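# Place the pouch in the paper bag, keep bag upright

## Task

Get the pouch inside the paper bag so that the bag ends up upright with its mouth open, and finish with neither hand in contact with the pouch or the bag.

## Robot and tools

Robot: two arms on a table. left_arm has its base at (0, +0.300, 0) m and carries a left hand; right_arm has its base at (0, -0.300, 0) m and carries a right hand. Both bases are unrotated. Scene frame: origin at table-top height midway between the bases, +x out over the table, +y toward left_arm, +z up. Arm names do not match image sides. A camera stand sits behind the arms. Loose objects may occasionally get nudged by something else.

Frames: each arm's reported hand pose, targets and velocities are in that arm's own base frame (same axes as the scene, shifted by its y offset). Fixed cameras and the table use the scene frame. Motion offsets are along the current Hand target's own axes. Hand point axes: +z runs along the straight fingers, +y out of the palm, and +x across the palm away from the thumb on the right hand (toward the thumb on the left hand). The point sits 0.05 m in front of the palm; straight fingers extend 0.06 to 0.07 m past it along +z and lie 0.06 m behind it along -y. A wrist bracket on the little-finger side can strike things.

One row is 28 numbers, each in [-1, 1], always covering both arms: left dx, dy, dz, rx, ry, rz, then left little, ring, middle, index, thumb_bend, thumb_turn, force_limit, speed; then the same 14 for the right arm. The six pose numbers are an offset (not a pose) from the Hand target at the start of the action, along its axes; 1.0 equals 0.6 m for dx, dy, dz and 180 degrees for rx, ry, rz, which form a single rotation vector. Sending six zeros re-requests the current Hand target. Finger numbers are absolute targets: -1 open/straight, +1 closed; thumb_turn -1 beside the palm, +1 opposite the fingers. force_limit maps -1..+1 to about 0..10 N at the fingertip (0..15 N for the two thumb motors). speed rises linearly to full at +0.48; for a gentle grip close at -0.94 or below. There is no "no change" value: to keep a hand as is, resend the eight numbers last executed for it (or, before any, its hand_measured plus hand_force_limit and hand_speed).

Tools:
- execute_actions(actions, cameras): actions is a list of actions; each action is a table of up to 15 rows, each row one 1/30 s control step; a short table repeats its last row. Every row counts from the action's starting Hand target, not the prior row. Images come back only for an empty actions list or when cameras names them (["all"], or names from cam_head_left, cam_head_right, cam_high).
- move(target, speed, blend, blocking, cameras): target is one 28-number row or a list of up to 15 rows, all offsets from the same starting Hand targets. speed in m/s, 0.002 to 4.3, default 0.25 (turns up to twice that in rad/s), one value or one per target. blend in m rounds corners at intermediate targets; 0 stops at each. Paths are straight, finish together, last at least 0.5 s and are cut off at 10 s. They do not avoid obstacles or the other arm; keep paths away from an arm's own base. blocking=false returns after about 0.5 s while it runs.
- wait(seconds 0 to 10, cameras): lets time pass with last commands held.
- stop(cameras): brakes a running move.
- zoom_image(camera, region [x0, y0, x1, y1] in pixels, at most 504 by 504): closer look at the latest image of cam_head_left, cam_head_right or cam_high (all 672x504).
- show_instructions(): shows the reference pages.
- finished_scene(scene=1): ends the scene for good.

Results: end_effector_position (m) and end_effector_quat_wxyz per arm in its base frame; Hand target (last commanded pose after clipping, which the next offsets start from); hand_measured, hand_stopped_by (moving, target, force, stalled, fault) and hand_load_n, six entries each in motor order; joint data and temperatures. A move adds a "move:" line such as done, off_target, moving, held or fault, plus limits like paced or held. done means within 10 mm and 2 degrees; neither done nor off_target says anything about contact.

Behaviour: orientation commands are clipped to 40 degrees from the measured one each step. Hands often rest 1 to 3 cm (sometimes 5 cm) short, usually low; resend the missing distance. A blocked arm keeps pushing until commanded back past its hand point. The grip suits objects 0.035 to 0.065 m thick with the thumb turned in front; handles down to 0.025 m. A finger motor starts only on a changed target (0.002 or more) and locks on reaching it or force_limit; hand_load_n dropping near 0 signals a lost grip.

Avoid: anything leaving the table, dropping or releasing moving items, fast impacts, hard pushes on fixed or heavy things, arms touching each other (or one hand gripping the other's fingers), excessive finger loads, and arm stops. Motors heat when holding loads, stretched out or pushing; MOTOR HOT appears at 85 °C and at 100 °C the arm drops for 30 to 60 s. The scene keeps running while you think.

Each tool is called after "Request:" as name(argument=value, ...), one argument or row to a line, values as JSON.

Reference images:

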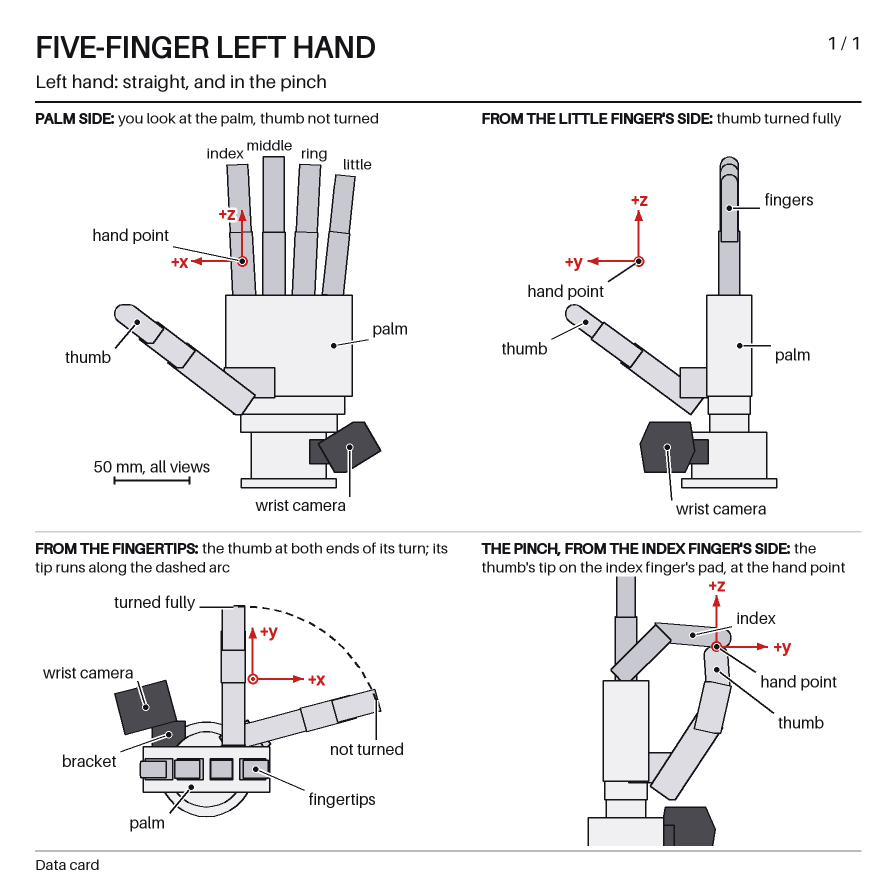

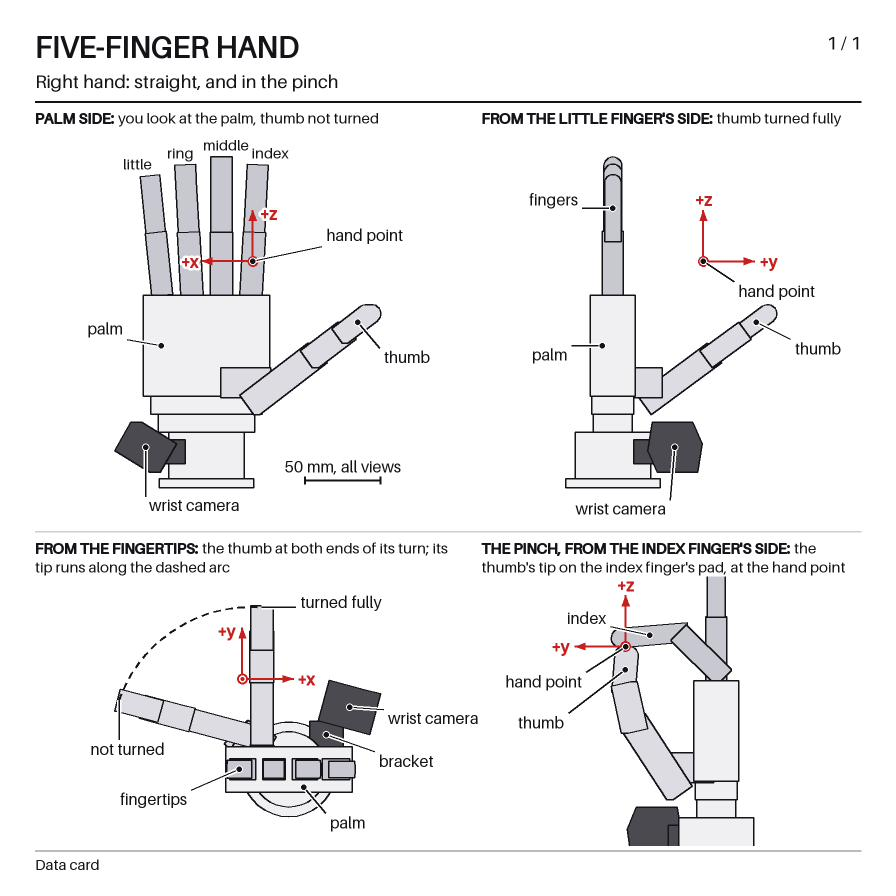

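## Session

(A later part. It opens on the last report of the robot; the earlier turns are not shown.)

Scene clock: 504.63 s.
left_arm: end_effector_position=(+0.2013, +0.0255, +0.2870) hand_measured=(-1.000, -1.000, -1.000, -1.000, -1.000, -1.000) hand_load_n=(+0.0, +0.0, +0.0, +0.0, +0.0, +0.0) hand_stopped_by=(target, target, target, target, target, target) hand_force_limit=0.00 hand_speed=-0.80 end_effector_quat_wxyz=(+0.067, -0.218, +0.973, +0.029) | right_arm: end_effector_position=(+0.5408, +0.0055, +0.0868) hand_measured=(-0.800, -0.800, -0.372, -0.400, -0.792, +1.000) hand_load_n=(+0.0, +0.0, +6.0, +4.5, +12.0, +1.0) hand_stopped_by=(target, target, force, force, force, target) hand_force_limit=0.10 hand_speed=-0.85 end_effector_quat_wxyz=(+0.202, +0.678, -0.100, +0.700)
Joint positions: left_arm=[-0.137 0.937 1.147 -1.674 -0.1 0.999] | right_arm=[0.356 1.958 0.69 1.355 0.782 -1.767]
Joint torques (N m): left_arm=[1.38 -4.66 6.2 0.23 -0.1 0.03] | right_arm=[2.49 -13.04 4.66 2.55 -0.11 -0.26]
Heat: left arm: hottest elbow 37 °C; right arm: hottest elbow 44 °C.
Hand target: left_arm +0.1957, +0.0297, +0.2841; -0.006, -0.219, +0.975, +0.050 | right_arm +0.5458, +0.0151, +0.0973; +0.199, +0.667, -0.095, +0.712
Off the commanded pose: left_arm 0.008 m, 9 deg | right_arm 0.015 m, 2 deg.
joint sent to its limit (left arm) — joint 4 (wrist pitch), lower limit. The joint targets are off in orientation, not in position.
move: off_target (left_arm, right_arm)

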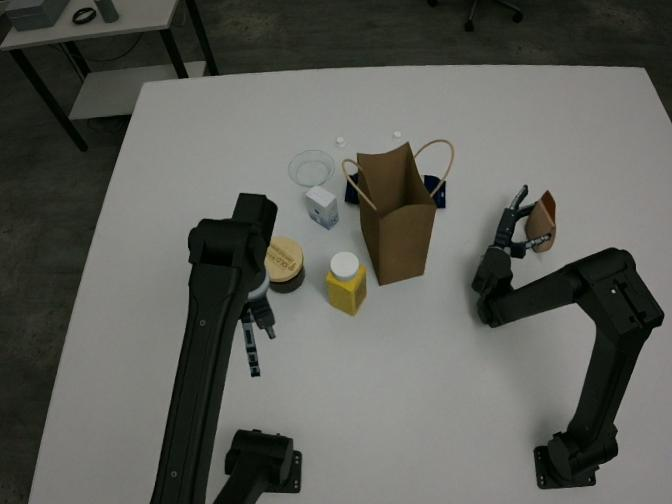

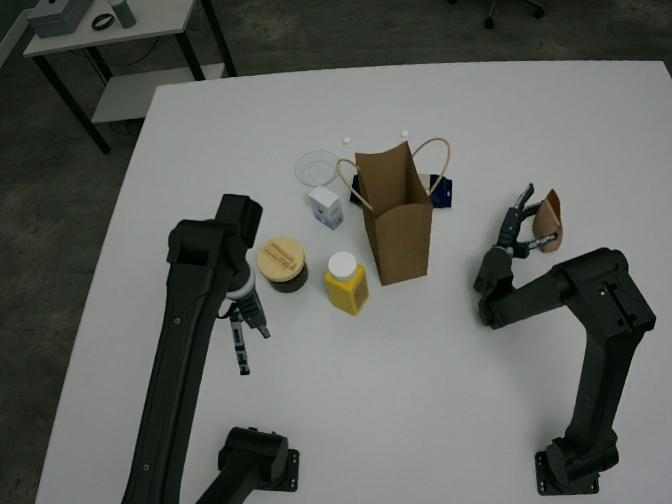

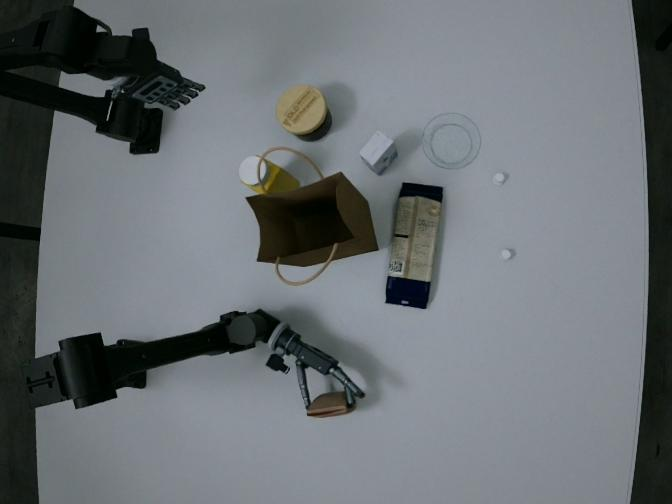

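Request:
move(
  target=[0,0,0,0,0,0,-1,-1,-1,-1,-1,-1,0,-0.8,-0.0165,-0.0022,-0.0015,0,0,0,-0.8,-0.8,-0.1,-0.1,-0.2,1,0.1,-0.85],
  speed=0.04,
  cameras=["cam_head_left","cam_high"],
)

Request:
zoom_image(
  camera="cam_head_left",
  region=[450, 160, 590, 280],
)

Request:
zoom_image(
  camera="cam_high",
  region=[270, 360, 390, 450],
)

Scene clock: 512.90 s.
left_arm: end_effector_position=(+0.2013, +0.0255, +0.2870) hand_measured=(-1.000, -1.000, -1.000, -1.000, -1.000, -1.000) hand_load_n=(+0.0, +0.0, +0.0, +0.0, +0.0, +0.0) hand_stopped_by=(target, target, target, target, target, target) hand_force_limit=0.00 hand_speed=-0.80 end_effector_quat_wxyz=(+0.067, -0.218, +0.973, +0.029) | right_arm: end_effector_position=(+0.5398, +0.0051, +0.0789) hand_measured=(-0.800, -0.800, -0.372, -0.400, -0.792, +1.000) hand_load_n=(+0.0, +0.0, +6.0, +4.5, +12.0, +1.5) hand_stopped_by=(target, target, force, force, force, target) hand_force_limit=0.10 hand_speed=-0.85 end_effector_quat_wxyz=(+0.202, +0.677, -0.100, +0.701)
Joint positions: left_arm=[-0.137 0.937 1.147 -1.674 -0.1 0.999] | right_arm=[0.356 1.985 0.69 1.385 0.782 -1.769]
Joint torques (N m): left_arm=[1.44 -4.72 6.2 0.23 -0.1 0.02] | right_arm=[2.43 -11.81 4.79 2.4 -0.1 -0.24]
Motor temperatures (°C): left_arm=[29 29 37 27 31 26] | right_arm=[32 35 43 31 27 26]
Heat: left arm: hottest elbow 37 °C; right arm: hottest elbow 43 °C.
Hand target: left_arm +0.1957, +0.0297, +0.2841; -0.006, -0.219, +0.975, +0.050 | right_arm +0.5459, +0.0151, +0.0871; +0.199, +0.667, -0.094, +0.712
Off the commanded pose: left_arm 0.008 m, 9 deg | right_arm 0.014 m, 2 deg.
joint sent to its limit (left arm) — joint 4 (wrist pitch), lower limit. The joint targets are off in orientation, not in position.
move: off_target (left_arm, right_arm)
Images, in order (width x height): cam_head_left 672x504, cam_high 672x504.

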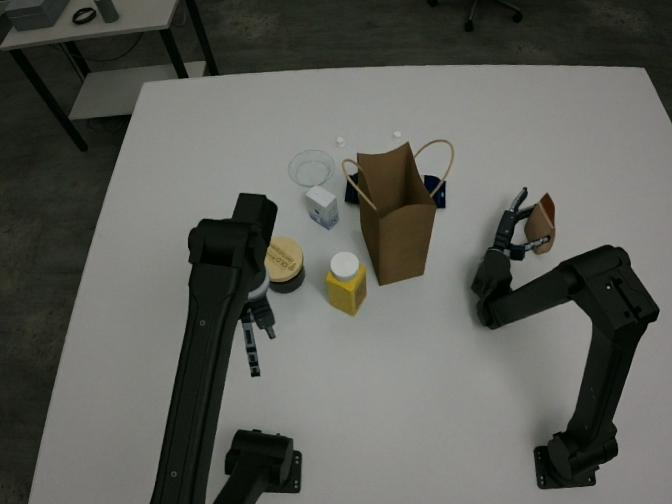

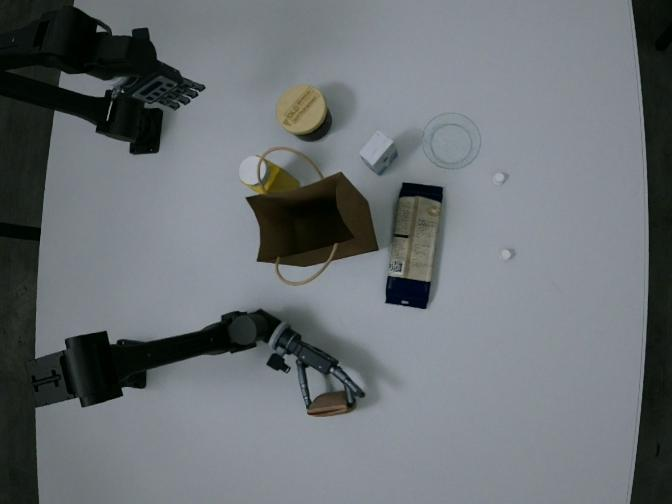

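Scaled by 3.600 from the camera's 672x504 image, which has a finer 960x720 frame.

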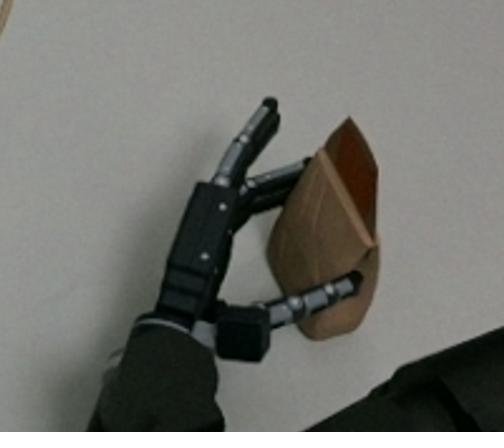

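Scaled by 4.200 from the camera's 672x504 image, which has a finer 960x720 frame.

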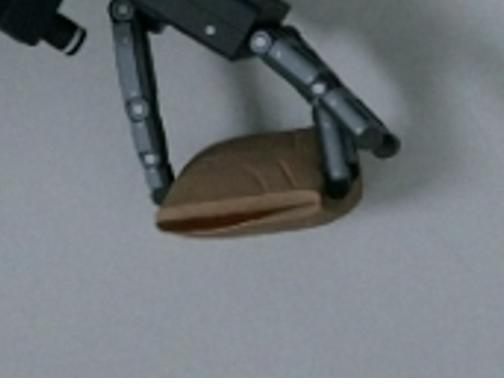

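Request:
execute_actions(
  actions=[
    [[0,0,0,0,0,0,-1,-1,-1,-1,-1,-1,0,-0.8,0,0,0,0,0,0,-1,-1,-0.8,-0.8,-1,1,0.1,-0.85]],
    [[0,0,0,0,0,0,-1,-1,-1,-1,-1,-1,0,-0.8,0,0,0,0,0,0,-1,-1,-0.8,-0.8,-1,1,0.1,-0.85]],
  ],
  cameras=["cam_head_left","cam_high"],
)

Request:
zoom_image(
  camera="cam_head_left",
  region=[450, 160, 590, 280],
)

Request:
zoom_image(
  camera="cam_high",
  region=[270, 360, 390, 450],
)

Scene clock: 524.10 s.
left_arm: end_effector_position=(+0.2013, +0.0255, +0.2870) hand_measured=(-1.000, -1.000, -1.000, -1.000, -1.000, -1.000) hand_load_n=(+0.0, +0.0, +0.0, +0.0, +0.0, +0.0) hand_stopped_by=(target, target, target, target, target, target) hand_force_limit=0.00 hand_speed=-0.80 end_effector_quat_wxyz=(+0.067, -0.218, +0.973, +0.029) | right_arm: end_effector_position=(+0.5397, +0.0050, +0.0808) hand_measured=(-1.000, -1.000, -0.800, -0.800, -1.000, +1.000) hand_load_n=(+0.0, +0.0, +0.0, +0.0, +0.0, +0.5) hand_stopped_by=(target, target, target, target, target, target) hand_force_limit=0.10 hand_speed=-0.85 end_effector_quat_wxyz=(+0.205, +0.675, -0.097, +0.702)
Joint positions: left_arm=[-0.137 0.937 1.147 -1.674 -0.1 0.999] | right_arm=[0.356 1.985 0.69 1.391 0.781 -1.781]
Joint torques (N m): left_arm=[1.38 -4.66 6.2 0.23 -0.1 0.03] | right_arm=[2.2 -12.51 4.88 2.18 -0.09 -0.11]
Heat: left arm: hottest elbow 37 °C; right arm: hottest elbow 42 °C.
Hand target: left_arm +0.1957, +0.0297, +0.2841; -0.006, -0.219, +0.975, +0.050 | right_arm +0.5458, +0.0150, +0.0872; +0.199, +0.667, -0.095, +0.712
Off the commanded pose: left_arm 0.008 m, 9 deg | right_arm 0.013 m, 2 deg.
joint sent to its limit (left arm) — joint 4 (wrist pitch), lower limit. The joint targets are off in orientation, not in position.
Step readings (end_effector_position of left_arm | right_arm):
0: (+0.2013, +0.0255, +0.2870) | (+0.5398, +0.0051, +0.0790)
1: (+0.2013, +0.0255, +0.2870) | (+0.5398, +0.0051, +0.0790)
2: (+0.2013, +0.0255, +0.2870) | (+0.5398, +0.0051, +0.0790)
4: (+0.2013, +0.0255, +0.2870) | (+0.5397, +0.0051, +0.0790)
8: (+0.2013, +0.0255, +0.2870) | (+0.5397, +0.0051, +0.0801)
15: (+0.2013, +0.0255, +0.2870) | (+0.5397, +0.0050, +0.0806)
16: (+0.2013, +0.0255, +0.2870) | (+0.5397, +0.0050, +0.0807)
17: (+0.2013, +0.0255, +0.2870) | (+0.5397, +0.0050, +0.0807)
19: (+0.2013, +0.0255, +0.2870) | (+0.5397, +0.0050, +0.0808)
23: (+0.2013, +0.0255, +0.2870) | (+0.5397, +0.0050, +0.0808)
30: (+0.2013, +0.0255, +0.2870) | (+0.5397, +0.0050, +0.0808)
Images, in order (width x height): cam_head_left 672x504, cam_high 672x504.

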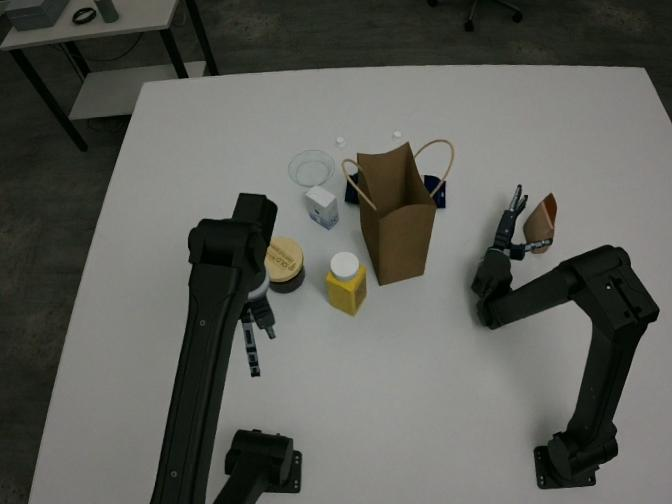

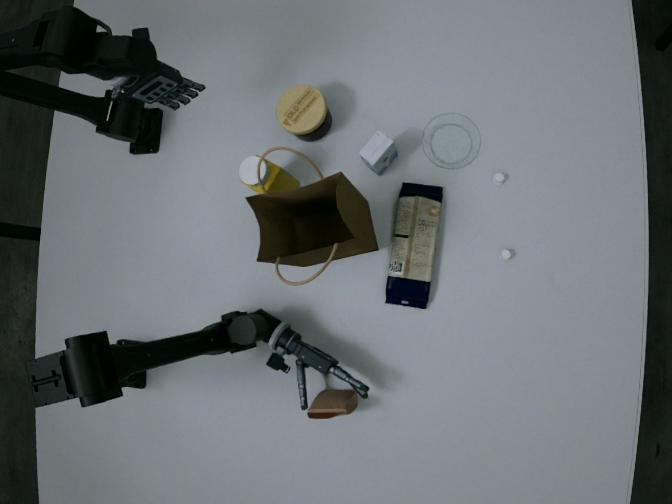

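Scaled by 3.600 from the camera's 672x504 image, which has a finer 960x720 frame.

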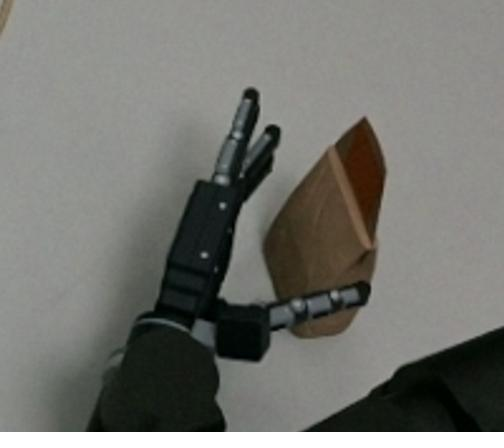

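Scaled by 4.200 from the camera's 672x504 image, which has a finer 960x720 frame.

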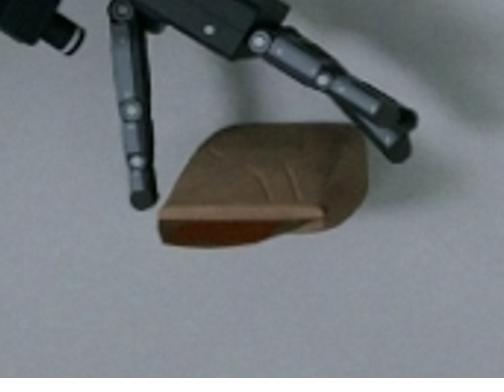

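Request:
move(
  target=[
    [0,0,0,0,0,0,-1,-1,-1,-1,-1,-1,0,-0.8,0.0323,-0.103,-0.1088,0,0,0,-1,-1,-0.8,-0.8,-1,1,0.1,-0.85],
    [0,0,0,0,0,0,-1,-1,-1,-1,-1,-1,0,-0.8,0.419,-0.0513,-0.0725,0,0,0,-1,-1,-0.8,-0.8,-1,1,0.1,-0.85],
  ],
  speed=[0.12,0.25],
  blend=[0.02,0],
  cameras=["all"],
)

Request:
zoom_image(
  camera="cam_head_left",
  region=[480, 160, 600, 280],
)

Request:
zoom_image(
  camera="cam_head_right",
  region=[480, 160, 600, 280],
)

Request:
zoom_image(
  camera="cam_high",
  region=[280, 360, 380, 440],
)

Scene clock: 535.83 s.
left_arm: end_effector_position=(+0.2013, +0.0255, +0.2870) hand_measured=(-1.000, -1.000, -1.000, -1.000, -1.000, -1.000) hand_load_n=(+0.0, +0.0, +0.0, +0.0, +0.0, +0.0) hand_stopped_by=(target, target, target, target, target, target) hand_force_limit=0.00 hand_speed=-0.80 end_effector_quat_wxyz=(+0.067, -0.218, +0.973, +0.029) | right_arm: end_effector_position=(+0.5055, +0.0903, +0.3073) hand_measured=(-1.000, -1.000, -0.800, -0.800, -1.000, +1.000) hand_load_n=(+0.0, +0.0, +0.0, +0.0, +0.0, +0.5) hand_stopped_by=(target, target, target, target, target, target) hand_force_limit=0.10 hand_speed=-0.85 end_effector_quat_wxyz=(+0.215, +0.677, -0.082, +0.699)
Joint positions: left_arm=[-0.137 0.937 1.147 -1.674 -0.1 0.999] | right_arm=[0.575 1.413 0.826 0.717 0.99 -1.858]
Joint torques (N m): left_arm=[1.44 -4.72 6.2 0.23 -0.1 0.03] | right_arm=[1.79 -10.81 11.28 0.92 0.02 0.17]
Heat: left arm: hottest elbow 37 °C; right arm: hottest elbow 41 °C.
Hand target: left_arm +0.1957, +0.0297, +0.2841; -0.006, -0.219, +0.975, +0.050 | right_arm +0.5109, +0.0996, +0.3272; +0.199, +0.667, -0.094, +0.712
Off the commanded pose: left_arm 0.008 m, 9 deg | right_arm 0.023 m, 3 deg.
joint sent to its limit (left arm) — joint 4 (wrist pitch), lower limit. The joint targets are off in orientation, not in position.
move: off_target (left_arm, right_arm)

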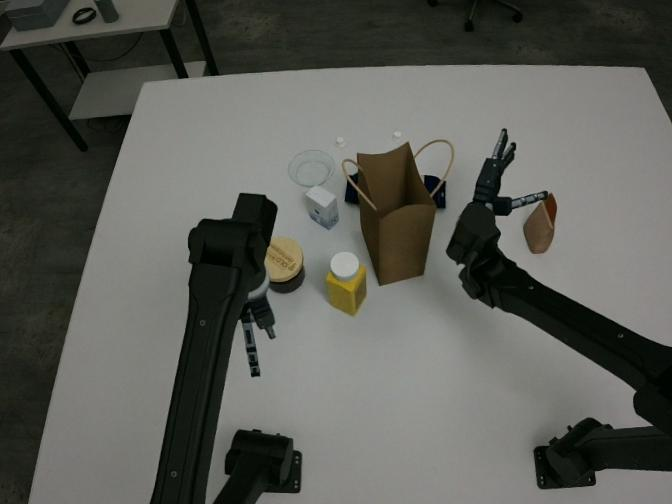

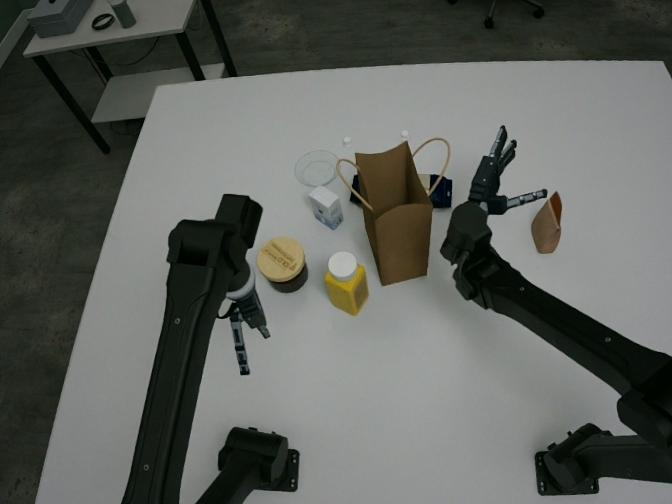

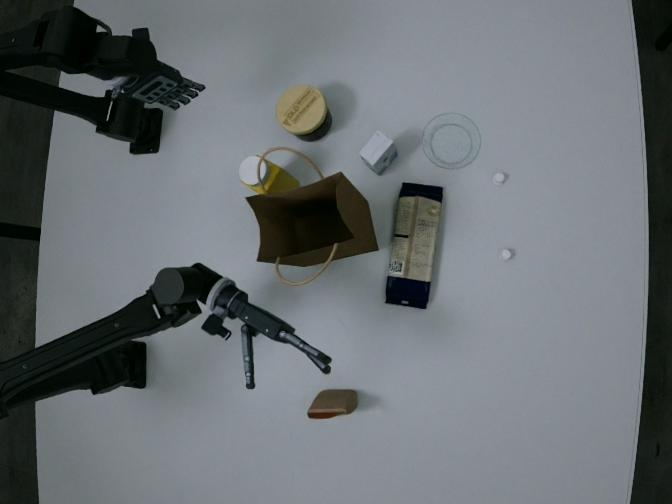

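Scaled by 4.200 from the camera's 672x504 image, which has a finer 960x720 frame.

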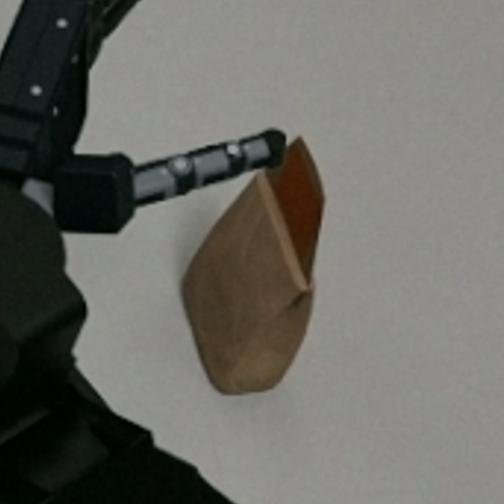

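Scaled by 4.200 from the camera's 672x504 image, which has a finer 960x720 frame.

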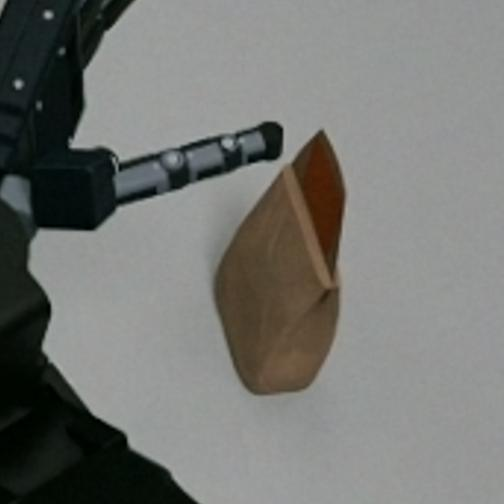

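Scaled by 5.040 from the camera's 672x504 image, which has a finer 960x720 frame.

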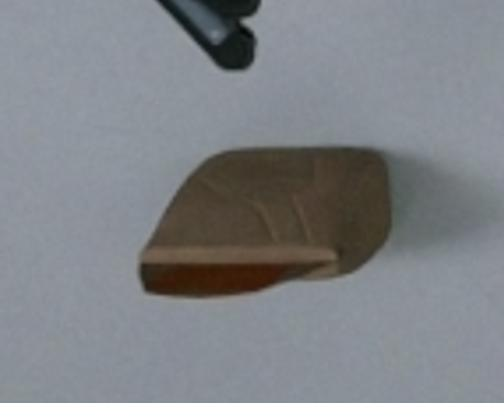

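Request:
move(
  target=[0,0,0,0,0,0,-1,-1,-1,-1,-1,-1,0,-0.8,-0.081,0.186,0.1133,0.174,-0.3704,-0.0496,-1,-1,-1,-1,-1,1,0.1,0],
  speed=0.25,
  cameras=["all"],
)

Request:
zoom_image(
  camera="cam_head_left",
  region=[470, 120, 630, 280],
)

Request:
zoom_image(
  camera="cam_high",
  region=[230, 330, 390, 480],
)

Scene clock: 573.07 s.
left_arm: end_effector_position=(+0.2013, +0.0255, +0.2870) hand_measured=(-1.000, -1.000, -1.000, -1.000, -1.000, -1.000) hand_load_n=(+0.0, +0.0, +0.0, +0.0, +0.0, +0.0) hand_stopped_by=(target, target, target, target, target, target) hand_force_limit=0.00 hand_speed=-0.80 end_effector_quat_wxyz=(+0.067, -0.218, +0.973, +0.029) | right_arm: end_effector_position=(+0.5176, -0.0313, +0.2834) hand_measured=(-1.000, -1.000, -1.000, -1.000, -1.000, +1.000) hand_load_n=(+0.0, +0.0, +0.0, +0.0, +0.0, +0.0) hand_stopped_by=(target, target, target, target, target, target) hand_force_limit=0.10 hand_speed=0.00 end_effector_quat_wxyz=(-0.012, +0.978, +0.045, +0.202)
Joint positions: left_arm=[-0.137 0.937 1.147 -1.674 -0.1 0.999] | right_arm=[0.051 1.477 1.551 -1.238 -0.021 -1.607]
Joint torques (N m): left_arm=[1.38 -4.72 6.19 0.21 -0.1 0.03] | right_arm=[0.38 -11.52 12.85 0.18 -0.05 -0.04]
Heat: left arm: hottest elbow 37 °C; right arm: hottest elbow 46 °C.
Hand target: left_arm +0.1957, +0.0297, +0.2841; -0.006, -0.219, +0.975, +0.050 | right_arm +0.5287, -0.0361, +0.3001; -0.011, +0.975, +0.046, +0.216
Off the commanded pose: left_arm 0.008 m, 9 deg | right_arm 0.021 m, 2 deg.
joint sent to its limit (left arm) — joint 4 (wrist pitch), lower limit. The joint targets are off in orientation, not in position.
move: off_target (left_arm, right_arm)

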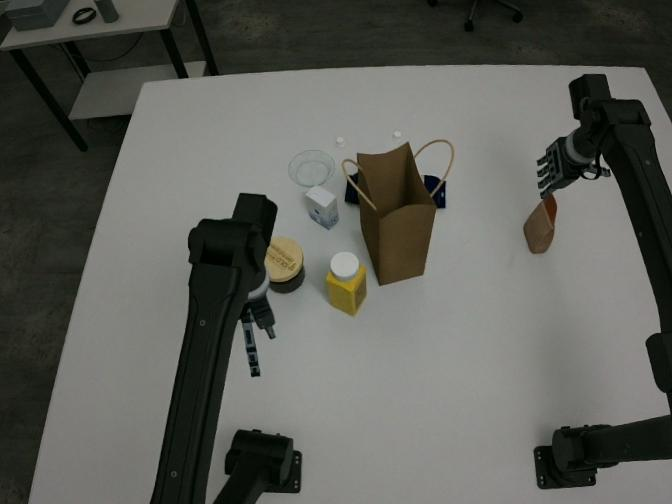

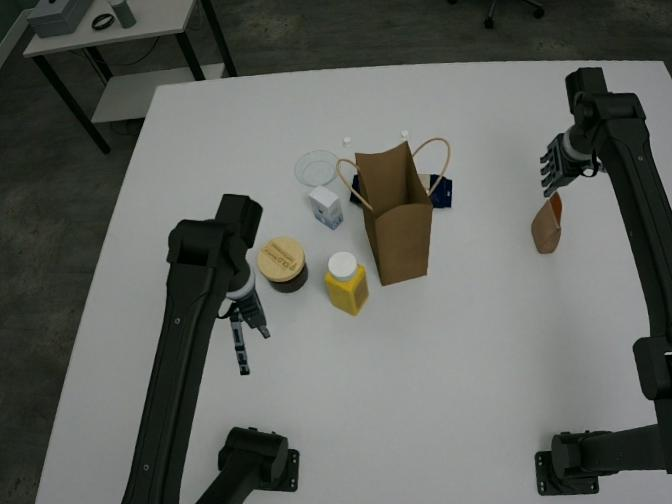

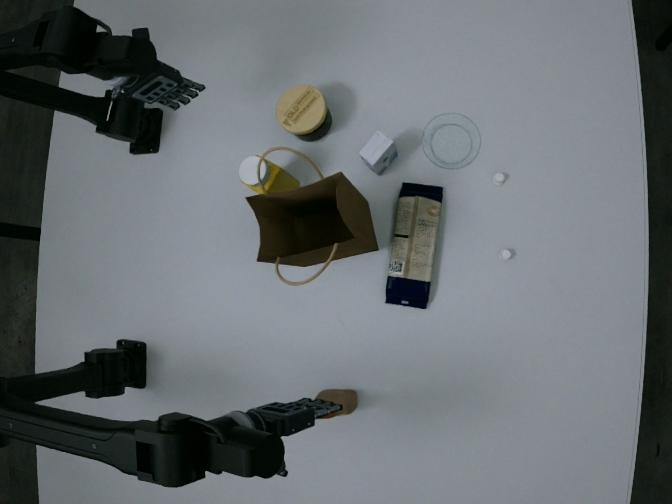

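Scaled by 3.150 from the camera's 672x504 image, which has a finer 960x720 frame.

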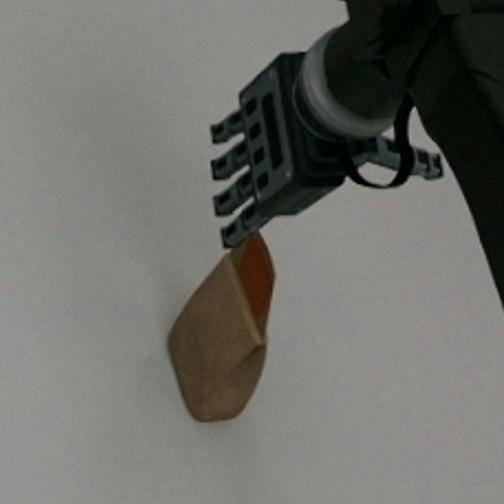

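Scaled by 3.150 from the camera's 672x504 image, which has a finer 960x720 frame.

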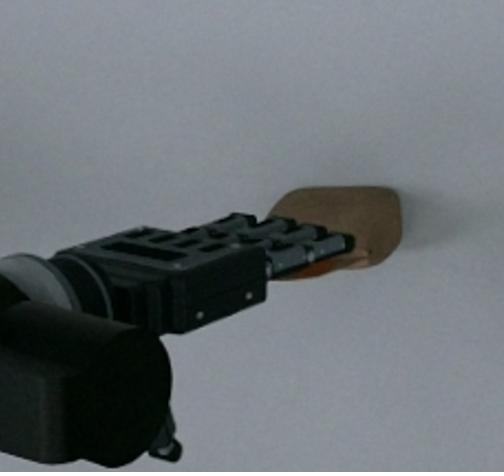

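Request:
move(
  target=[0,0,0,0,0,0,-1,-1,-1,-1,-1,-1,0,-0.8,-0.1017,0.0083,0.256,0,0,0,-1,-1,-1,-1,-1,1,0.1,0],
  speed=0.13,
  cameras=["cam_head_left","cam_head_right","cam_high"],
)

Request:
zoom_image(
  camera="cam_head_left",
  region=[470, 150, 610, 290],
)

Request:
zoom_image(
  camera="cam_high",
  region=[250, 340, 390, 460],
)

Scene clock: 590.43 s.
left_arm: end_effector_position=(+0.2013, +0.0255, +0.2870) hand_measured=(-1.000, -1.000, -1.000, -1.000, -1.000, -1.000) hand_load_n=(+0.0, +0.0, +0.0, +0.0, +0.0, +0.0) hand_stopped_by=(target, target, target, target, target, target) hand_force_limit=0.00 hand_speed=-0.80 end_effector_quat_wxyz=(+0.067, -0.218, +0.973, +0.029) | right_arm: end_effector_position=(+0.5316, -0.0325, +0.1339) hand_measured=(-1.000, -1.000, -1.000, -1.000, -1.000, +1.000) hand_load_n=(+0.0, +0.0, +0.0, +0.0, +0.0, +0.0) hand_stopped_by=(target, target, target, target, target, target) hand_force_limit=0.10 hand_speed=0.00 end_effector_quat_wxyz=(-0.013, +0.977, +0.047, +0.207)
Joint positions: left_arm=[-0.137 0.937 1.147 -1.674 -0.1 0.999] | right_arm=[0.046 1.552 1.236 -0.837 -0.026 -1.616]
Joint torques (N m): left_arm=[1.44 -4.66 6.22 0.23 -0.1 0.03] | right_arm=[0.03 -12.51 8.79 1.4 -0.05 -0.09]
Motor temperatures (°C): left_arm=[29 29 37 27 31 26] | right_arm=[32 35 49 30 27 26]
Heat: left arm: hottest elbow 37 °C; right arm: hottest elbow 49 °C.
Hand target: left_arm +0.1957, +0.0297, +0.2841; -0.006, -0.219, +0.975, +0.050 | right_arm +0.5387, -0.0398, +0.1353; -0.011, +0.975, +0.047, +0.216
Off the commanded pose: left_arm 0.008 m, 9 deg | right_arm 0.010 m, 1 deg.
joint sent to its limit (left arm) — joint 4 (wrist pitch), lower limit. The joint targets are off in orientation, not in position.
move: off_target (left_arm)

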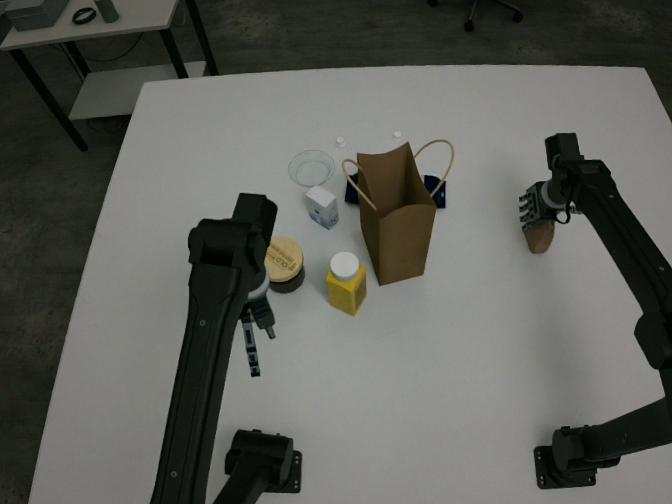

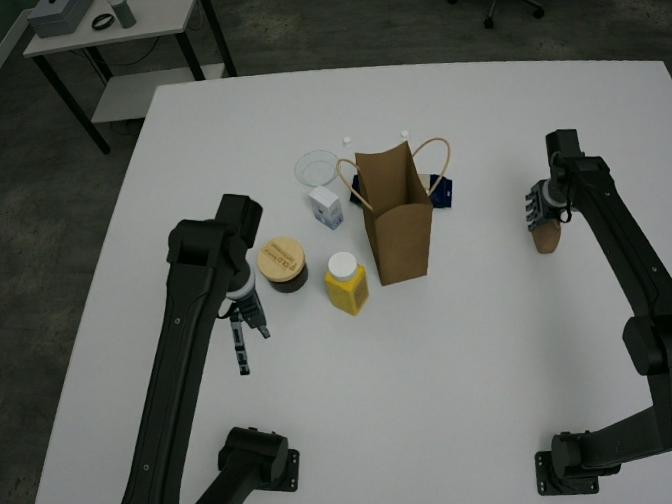

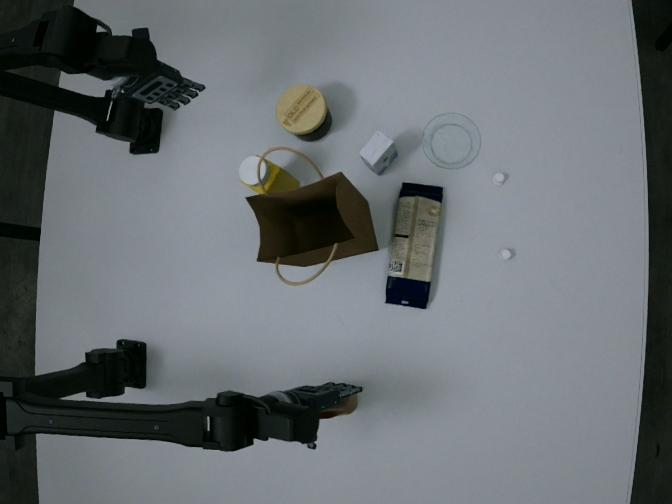

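Scaled by 3.600 from the camera's 672x504 image, which has a finer 960x720 frame.

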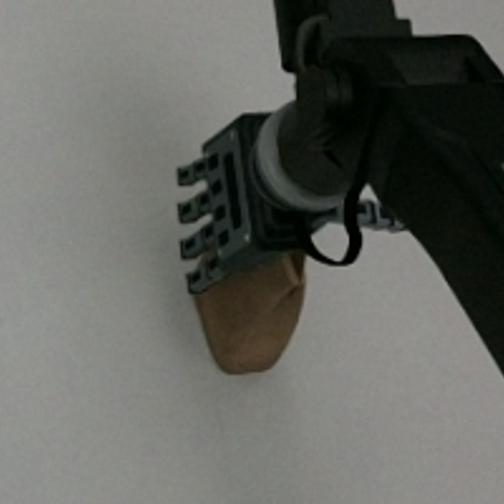

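Scaled by 3.600 from the camera's 672x504 image, which has a finer 960x720 frame.

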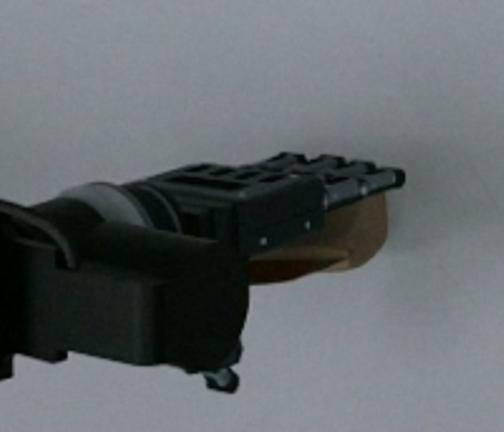

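Request:
move(
  target=[0,0,0,0,0,0,-1,-1,-1,-1,-1,-1,0,-0.8,-0.0158,0.0199,0.0294,0,0,0,-1,-1,-1,-1,-1,1,0.1,0],
  speed=0.06,
  cameras=["cam_head_left","cam_head_right","cam_high"],
)

Request:
zoom_image(
  camera="cam_head_left",
  region=[470, 150, 610, 290],
)

Request:
zoom_image(
  camera="cam_high",
  region=[250, 340, 390, 460],
)

Scene clock: 596.90 s.
left_arm: end_effector_position=(+0.2013, +0.0255, +0.2870) hand_measured=(-1.000, -1.000, -1.000, -1.000, -1.000, -1.000) hand_load_n=(+0.0, +0.0, +0.0, +0.0, +0.0, +0.0) hand_stopped_by=(target, target, target, target, target, target) hand_force_limit=0.00 hand_speed=-0.80 end_effector_quat_wxyz=(+0.067, -0.218, +0.973, +0.029) | right_arm: end_effector_position=(+0.5324, -0.0449, +0.1165) hand_measured=(-1.000, -1.000, -1.000, -1.000, -1.000, +1.000) hand_load_n=(+0.0, +0.0, +0.0, +0.0, +0.0, +0.0) hand_stopped_by=(target, target, target, target, target, target) hand_force_limit=0.10 hand_speed=0.00 end_effector_quat_wxyz=(-0.013, +0.976, +0.046, +0.210)
Joint positions: left_arm=[-0.137 0.937 1.147 -1.674 -0.1 0.999] | right_arm=[0.02 1.565 1.203 -0.785 -0.036 -1.638]
Joint torques (N m): left_arm=[1.44 -4.72 6.19 0.23 -0.1 0.03] | right_arm=[0.26 -12.34 8.43 1.37 -0.05 -0.07]
Heat: left arm: hottest elbow 37 °C; right arm: hottest elbow 48 °C.
Hand target: left_arm +0.1957, +0.0297, +0.2841; -0.006, -0.219, +0.975, +0.050 | right_arm +0.5386, -0.0518, +0.1150; -0.011, +0.975, +0.047, +0.216
Off the commanded pose: left_arm 0.008 m, 9 deg | right_arm 0.009 m, 1 deg.
joint sent to its limit (left arm) — joint 4 (wrist pitch), lower limit. The joint targets are off in orientation, not in position.
move: off_target (left_arm)

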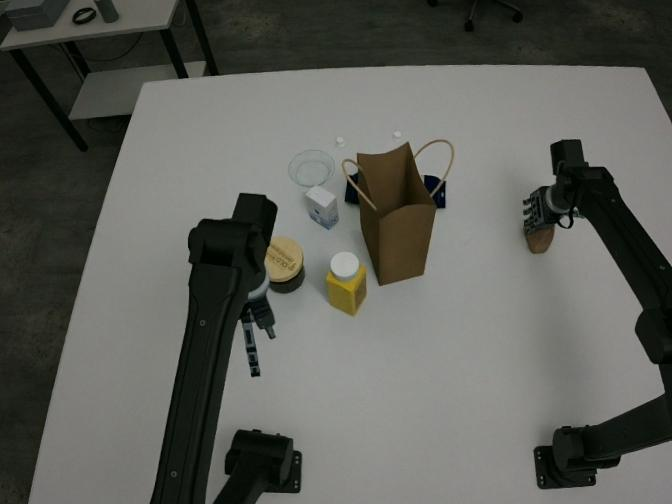

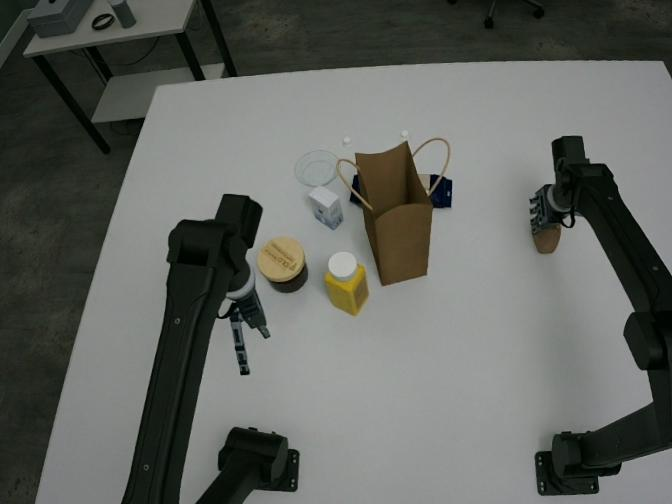

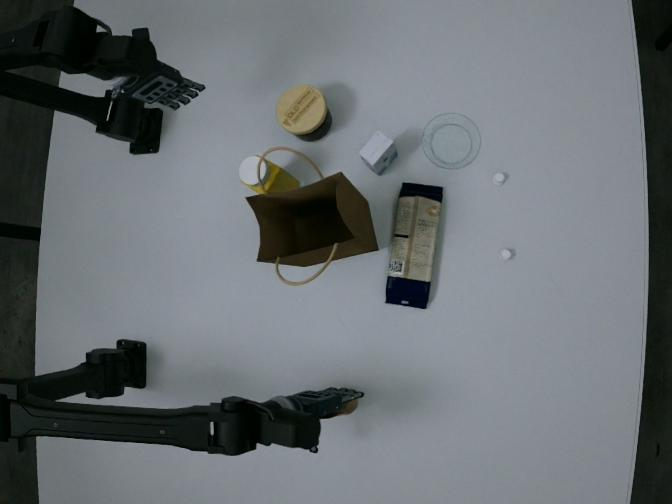

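Scaled by 3.600 from the camera's 672x504 image, which has a finer 960x720 frame.

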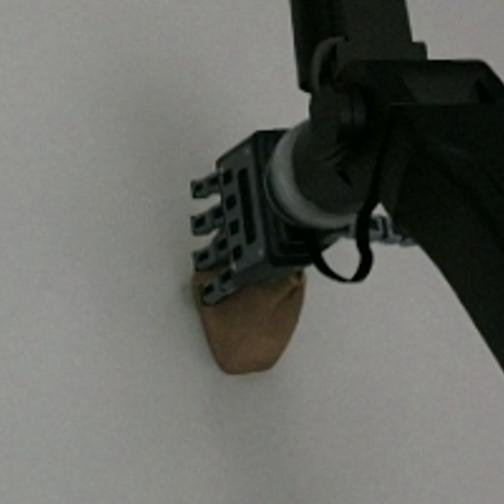

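Scaled by 3.600 from the camera's 672x504 image, which has a finer 960x720 frame.

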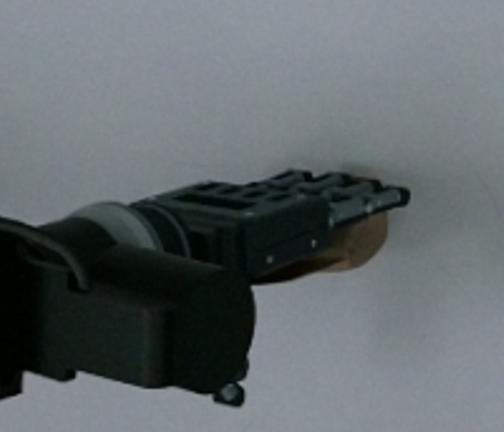

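Request:
execute_actions(
  actions=[
    [[0,0,0,0,0,0,-1,-1,-1,-1,-1,-1,0,-0.8,0,0,0,0,0,0,-1,-1,-1,-1,0.3,1,-0.45,-0.3]],
    [[0,0,0,0,0,0,-1,-1,-1,-1,-1,-1,0,-0.8,0,0,0,0,0,0,-1,-1,-1,-1,0.3,1,-0.45,-0.3]],
    [[0,0,0,0,0,0,-1,-1,-1,-1,-1,-1,0,-0.8,0,0,0,0,0,0,-1,-1,-1,-1,0.9,1,-0.45,-0.85]],
    [[0,0,0,0,0,0,-1,-1,-1,-1,-1,-1,0,-0.8,0,0,0,0,0,0,-1,-1,-1,-1,0.9,1,-0.45,-0.85]],
  ],
  cameras=["cam_head_left","cam_head_right","cam_high"],
)

Request:
zoom_image(
  camera="cam_head_left",
  region=[470, 150, 610, 290],
)

Request:
zoom_image(
  camera="cam_high",
  region=[250, 340, 390, 460],
)

Scene clock: 612.40 s.
left_arm: end_effector_position=(+0.2013, +0.0255, +0.2870) hand_measured=(-1.000, -1.000, -1.000, -1.000, -1.000, -1.000) hand_load_n=(+0.0, +0.0, +0.0, +0.0, +0.0, +0.0) hand_stopped_by=(target, target, target, target, target, target) hand_force_limit=0.00 hand_speed=-0.80 end_effector_quat_wxyz=(+0.067, -0.218, +0.973, +0.029) | right_arm: end_effector_position=(+0.5325, -0.0445, +0.1164) hand_measured=(-1.000, -1.000, -1.000, -1.000, +0.400, +1.000) hand_load_n=(+0.0, +0.0, +0.0, +0.5, +4.0, -0.5) hand_stopped_by=(target, target, target, target, force, target) hand_force_limit=-0.45 hand_speed=-0.85 end_effector_quat_wxyz=(-0.015, +0.976, +0.047, +0.210)
Joint positions: left_arm=[-0.137 0.937 1.147 -1.674 -0.1 0.999] | right_arm=[0.019 1.565 1.203 -0.785 -0.041 -1.639]
Joint torques (N m): left_arm=[1.38 -4.72 6.2 0.23 -0.1 0.03] | right_arm=[0.26 -12.04 8.47 1.37 0.12 -0.06]
Heat: left arm: hottest elbow 37 °C; right arm: hottest elbow 47 °C.
Hand target: left_arm +0.1957, +0.0297, +0.2841; -0.006, -0.219, +0.975, +0.050 | right_arm +0.5386, -0.0518, +0.1151; -0.011, +0.975, +0.047, +0.216
Off the commanded pose: left_arm 0.008 m, 9 deg | right_arm 0.010 m, 1 deg.
joint sent to its limit (left arm) — joint 4 (wrist pitch), lower limit. The joint targets are off in orientation, not in position.
Step readings (end_effector_position of left_arm | right_arm):
0: (+0.2013, +0.0255, +0.2870) | (+0.5325, -0.0449, +0.1166)
1: (+0.2013, +0.0255, +0.2870) | (+0.5325, -0.0449, +0.1166)
2: (+0.2013, +0.0255, +0.2870) | (+0.5325, -0.0449, +0.1166)
4: (+0.2013, +0.0255, +0.2870) | (+0.5325, -0.0449, +0.1166)
8: (+0.2013, +0.0255, +0.2870) | (+0.5325, -0.0449, +0.1166)
15: (+0.2013, +0.0255, +0.2870) | (+0.5325, -0.0449, +0.1166)
16: (+0.2013, +0.0255, +0.2870) | (+0.5325, -0.0449, +0.1166)
17: (+0.2013, +0.0255, +0.2870) | (+0.5325, -0.0449, +0.1166)
19: (+0.2013, +0.0255, +0.2870) | (+0.5325, -0.0449, +0.1166)
23: (+0.2013, +0.0255, +0.2870) | (+0.5325, -0.0449, +0.1166)
30: (+0.2013, +0.0255, +0.2870) | (+0.5325, -0.0449, +0.1166)
31: (+0.2013, +0.0255, +0.2870) | (+0.5325, -0.0449, +0.1166)
32: (+0.2013, +0.0255, +0.2870) | (+0.5325, -0.0449, +0.1166)
34: (+0.2013, +0.0255, +0.2870) | (+0.5325, -0.0449, +0.1166)
38: (+0.2013, +0.0255, +0.2870) | (+0.5325, -0.0449, +0.1166)
45: (+0.2013, +0.0255, +0.2870) | (+0.5325, -0.0449, +0.1166)
46: (+0.2013, +0.0255, +0.2870) | (+0.5325, -0.0449, +0.1166)
47: (+0.2013, +0.0255, +0.2870) | (+0.5325, -0.0449, +0.1166)
49: (+0.2013, +0.0255, +0.2870) | (+0.5325, -0.0449, +0.1166)
53: (+0.2013, +0.0255, +0.2870) | (+0.5325, -0.0449, +0.1166)
60: (+0.2013, +0.0255, +0.2870) | (+0.5325, -0.0449, +0.1166)

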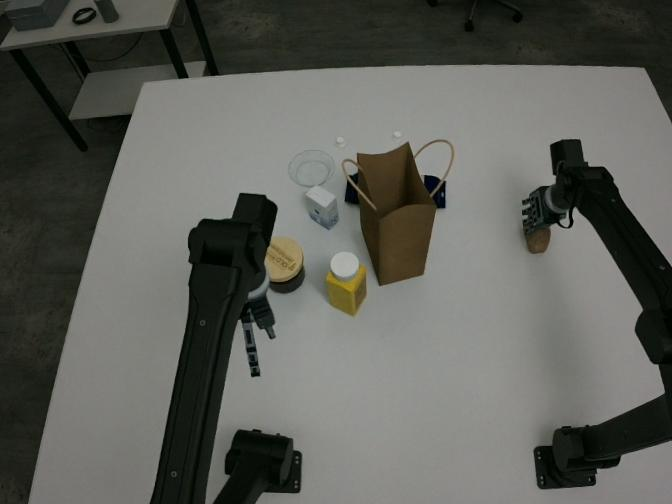

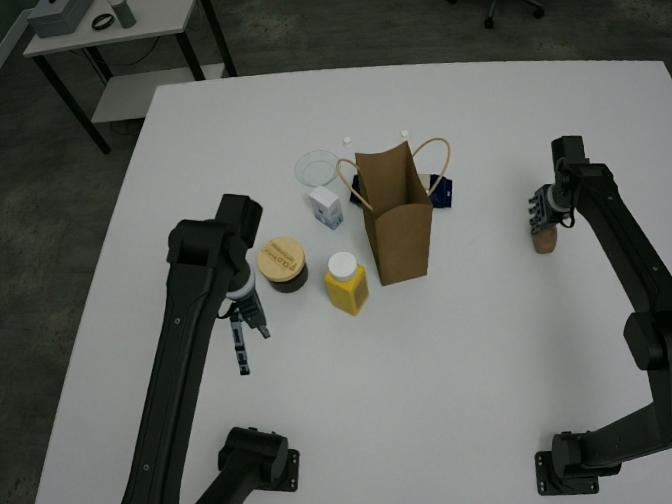

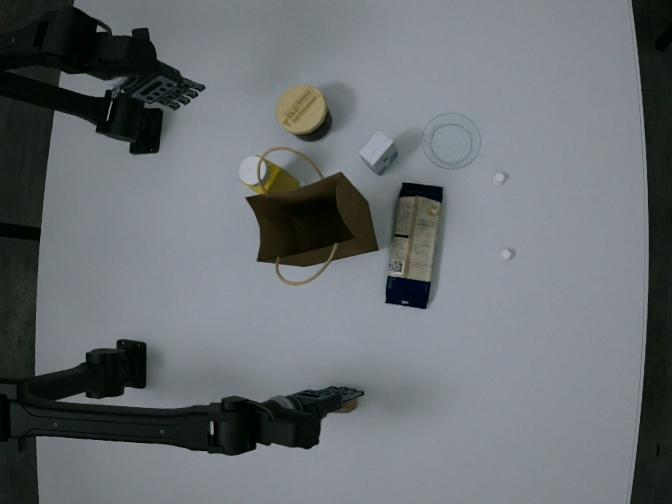

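Scaled by 3.600 from the camera's 672x504 image, which has a finer 960x720 frame.

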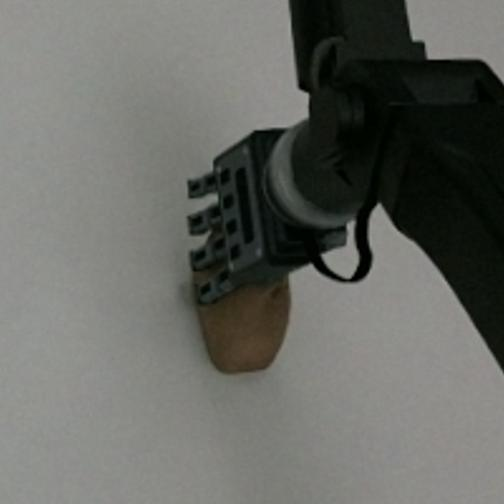

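Scaled by 3.600 from the camera's 672x504 image, which has a finer 960x720 frame.

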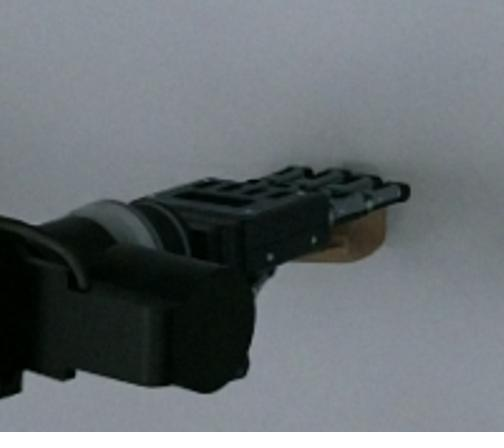

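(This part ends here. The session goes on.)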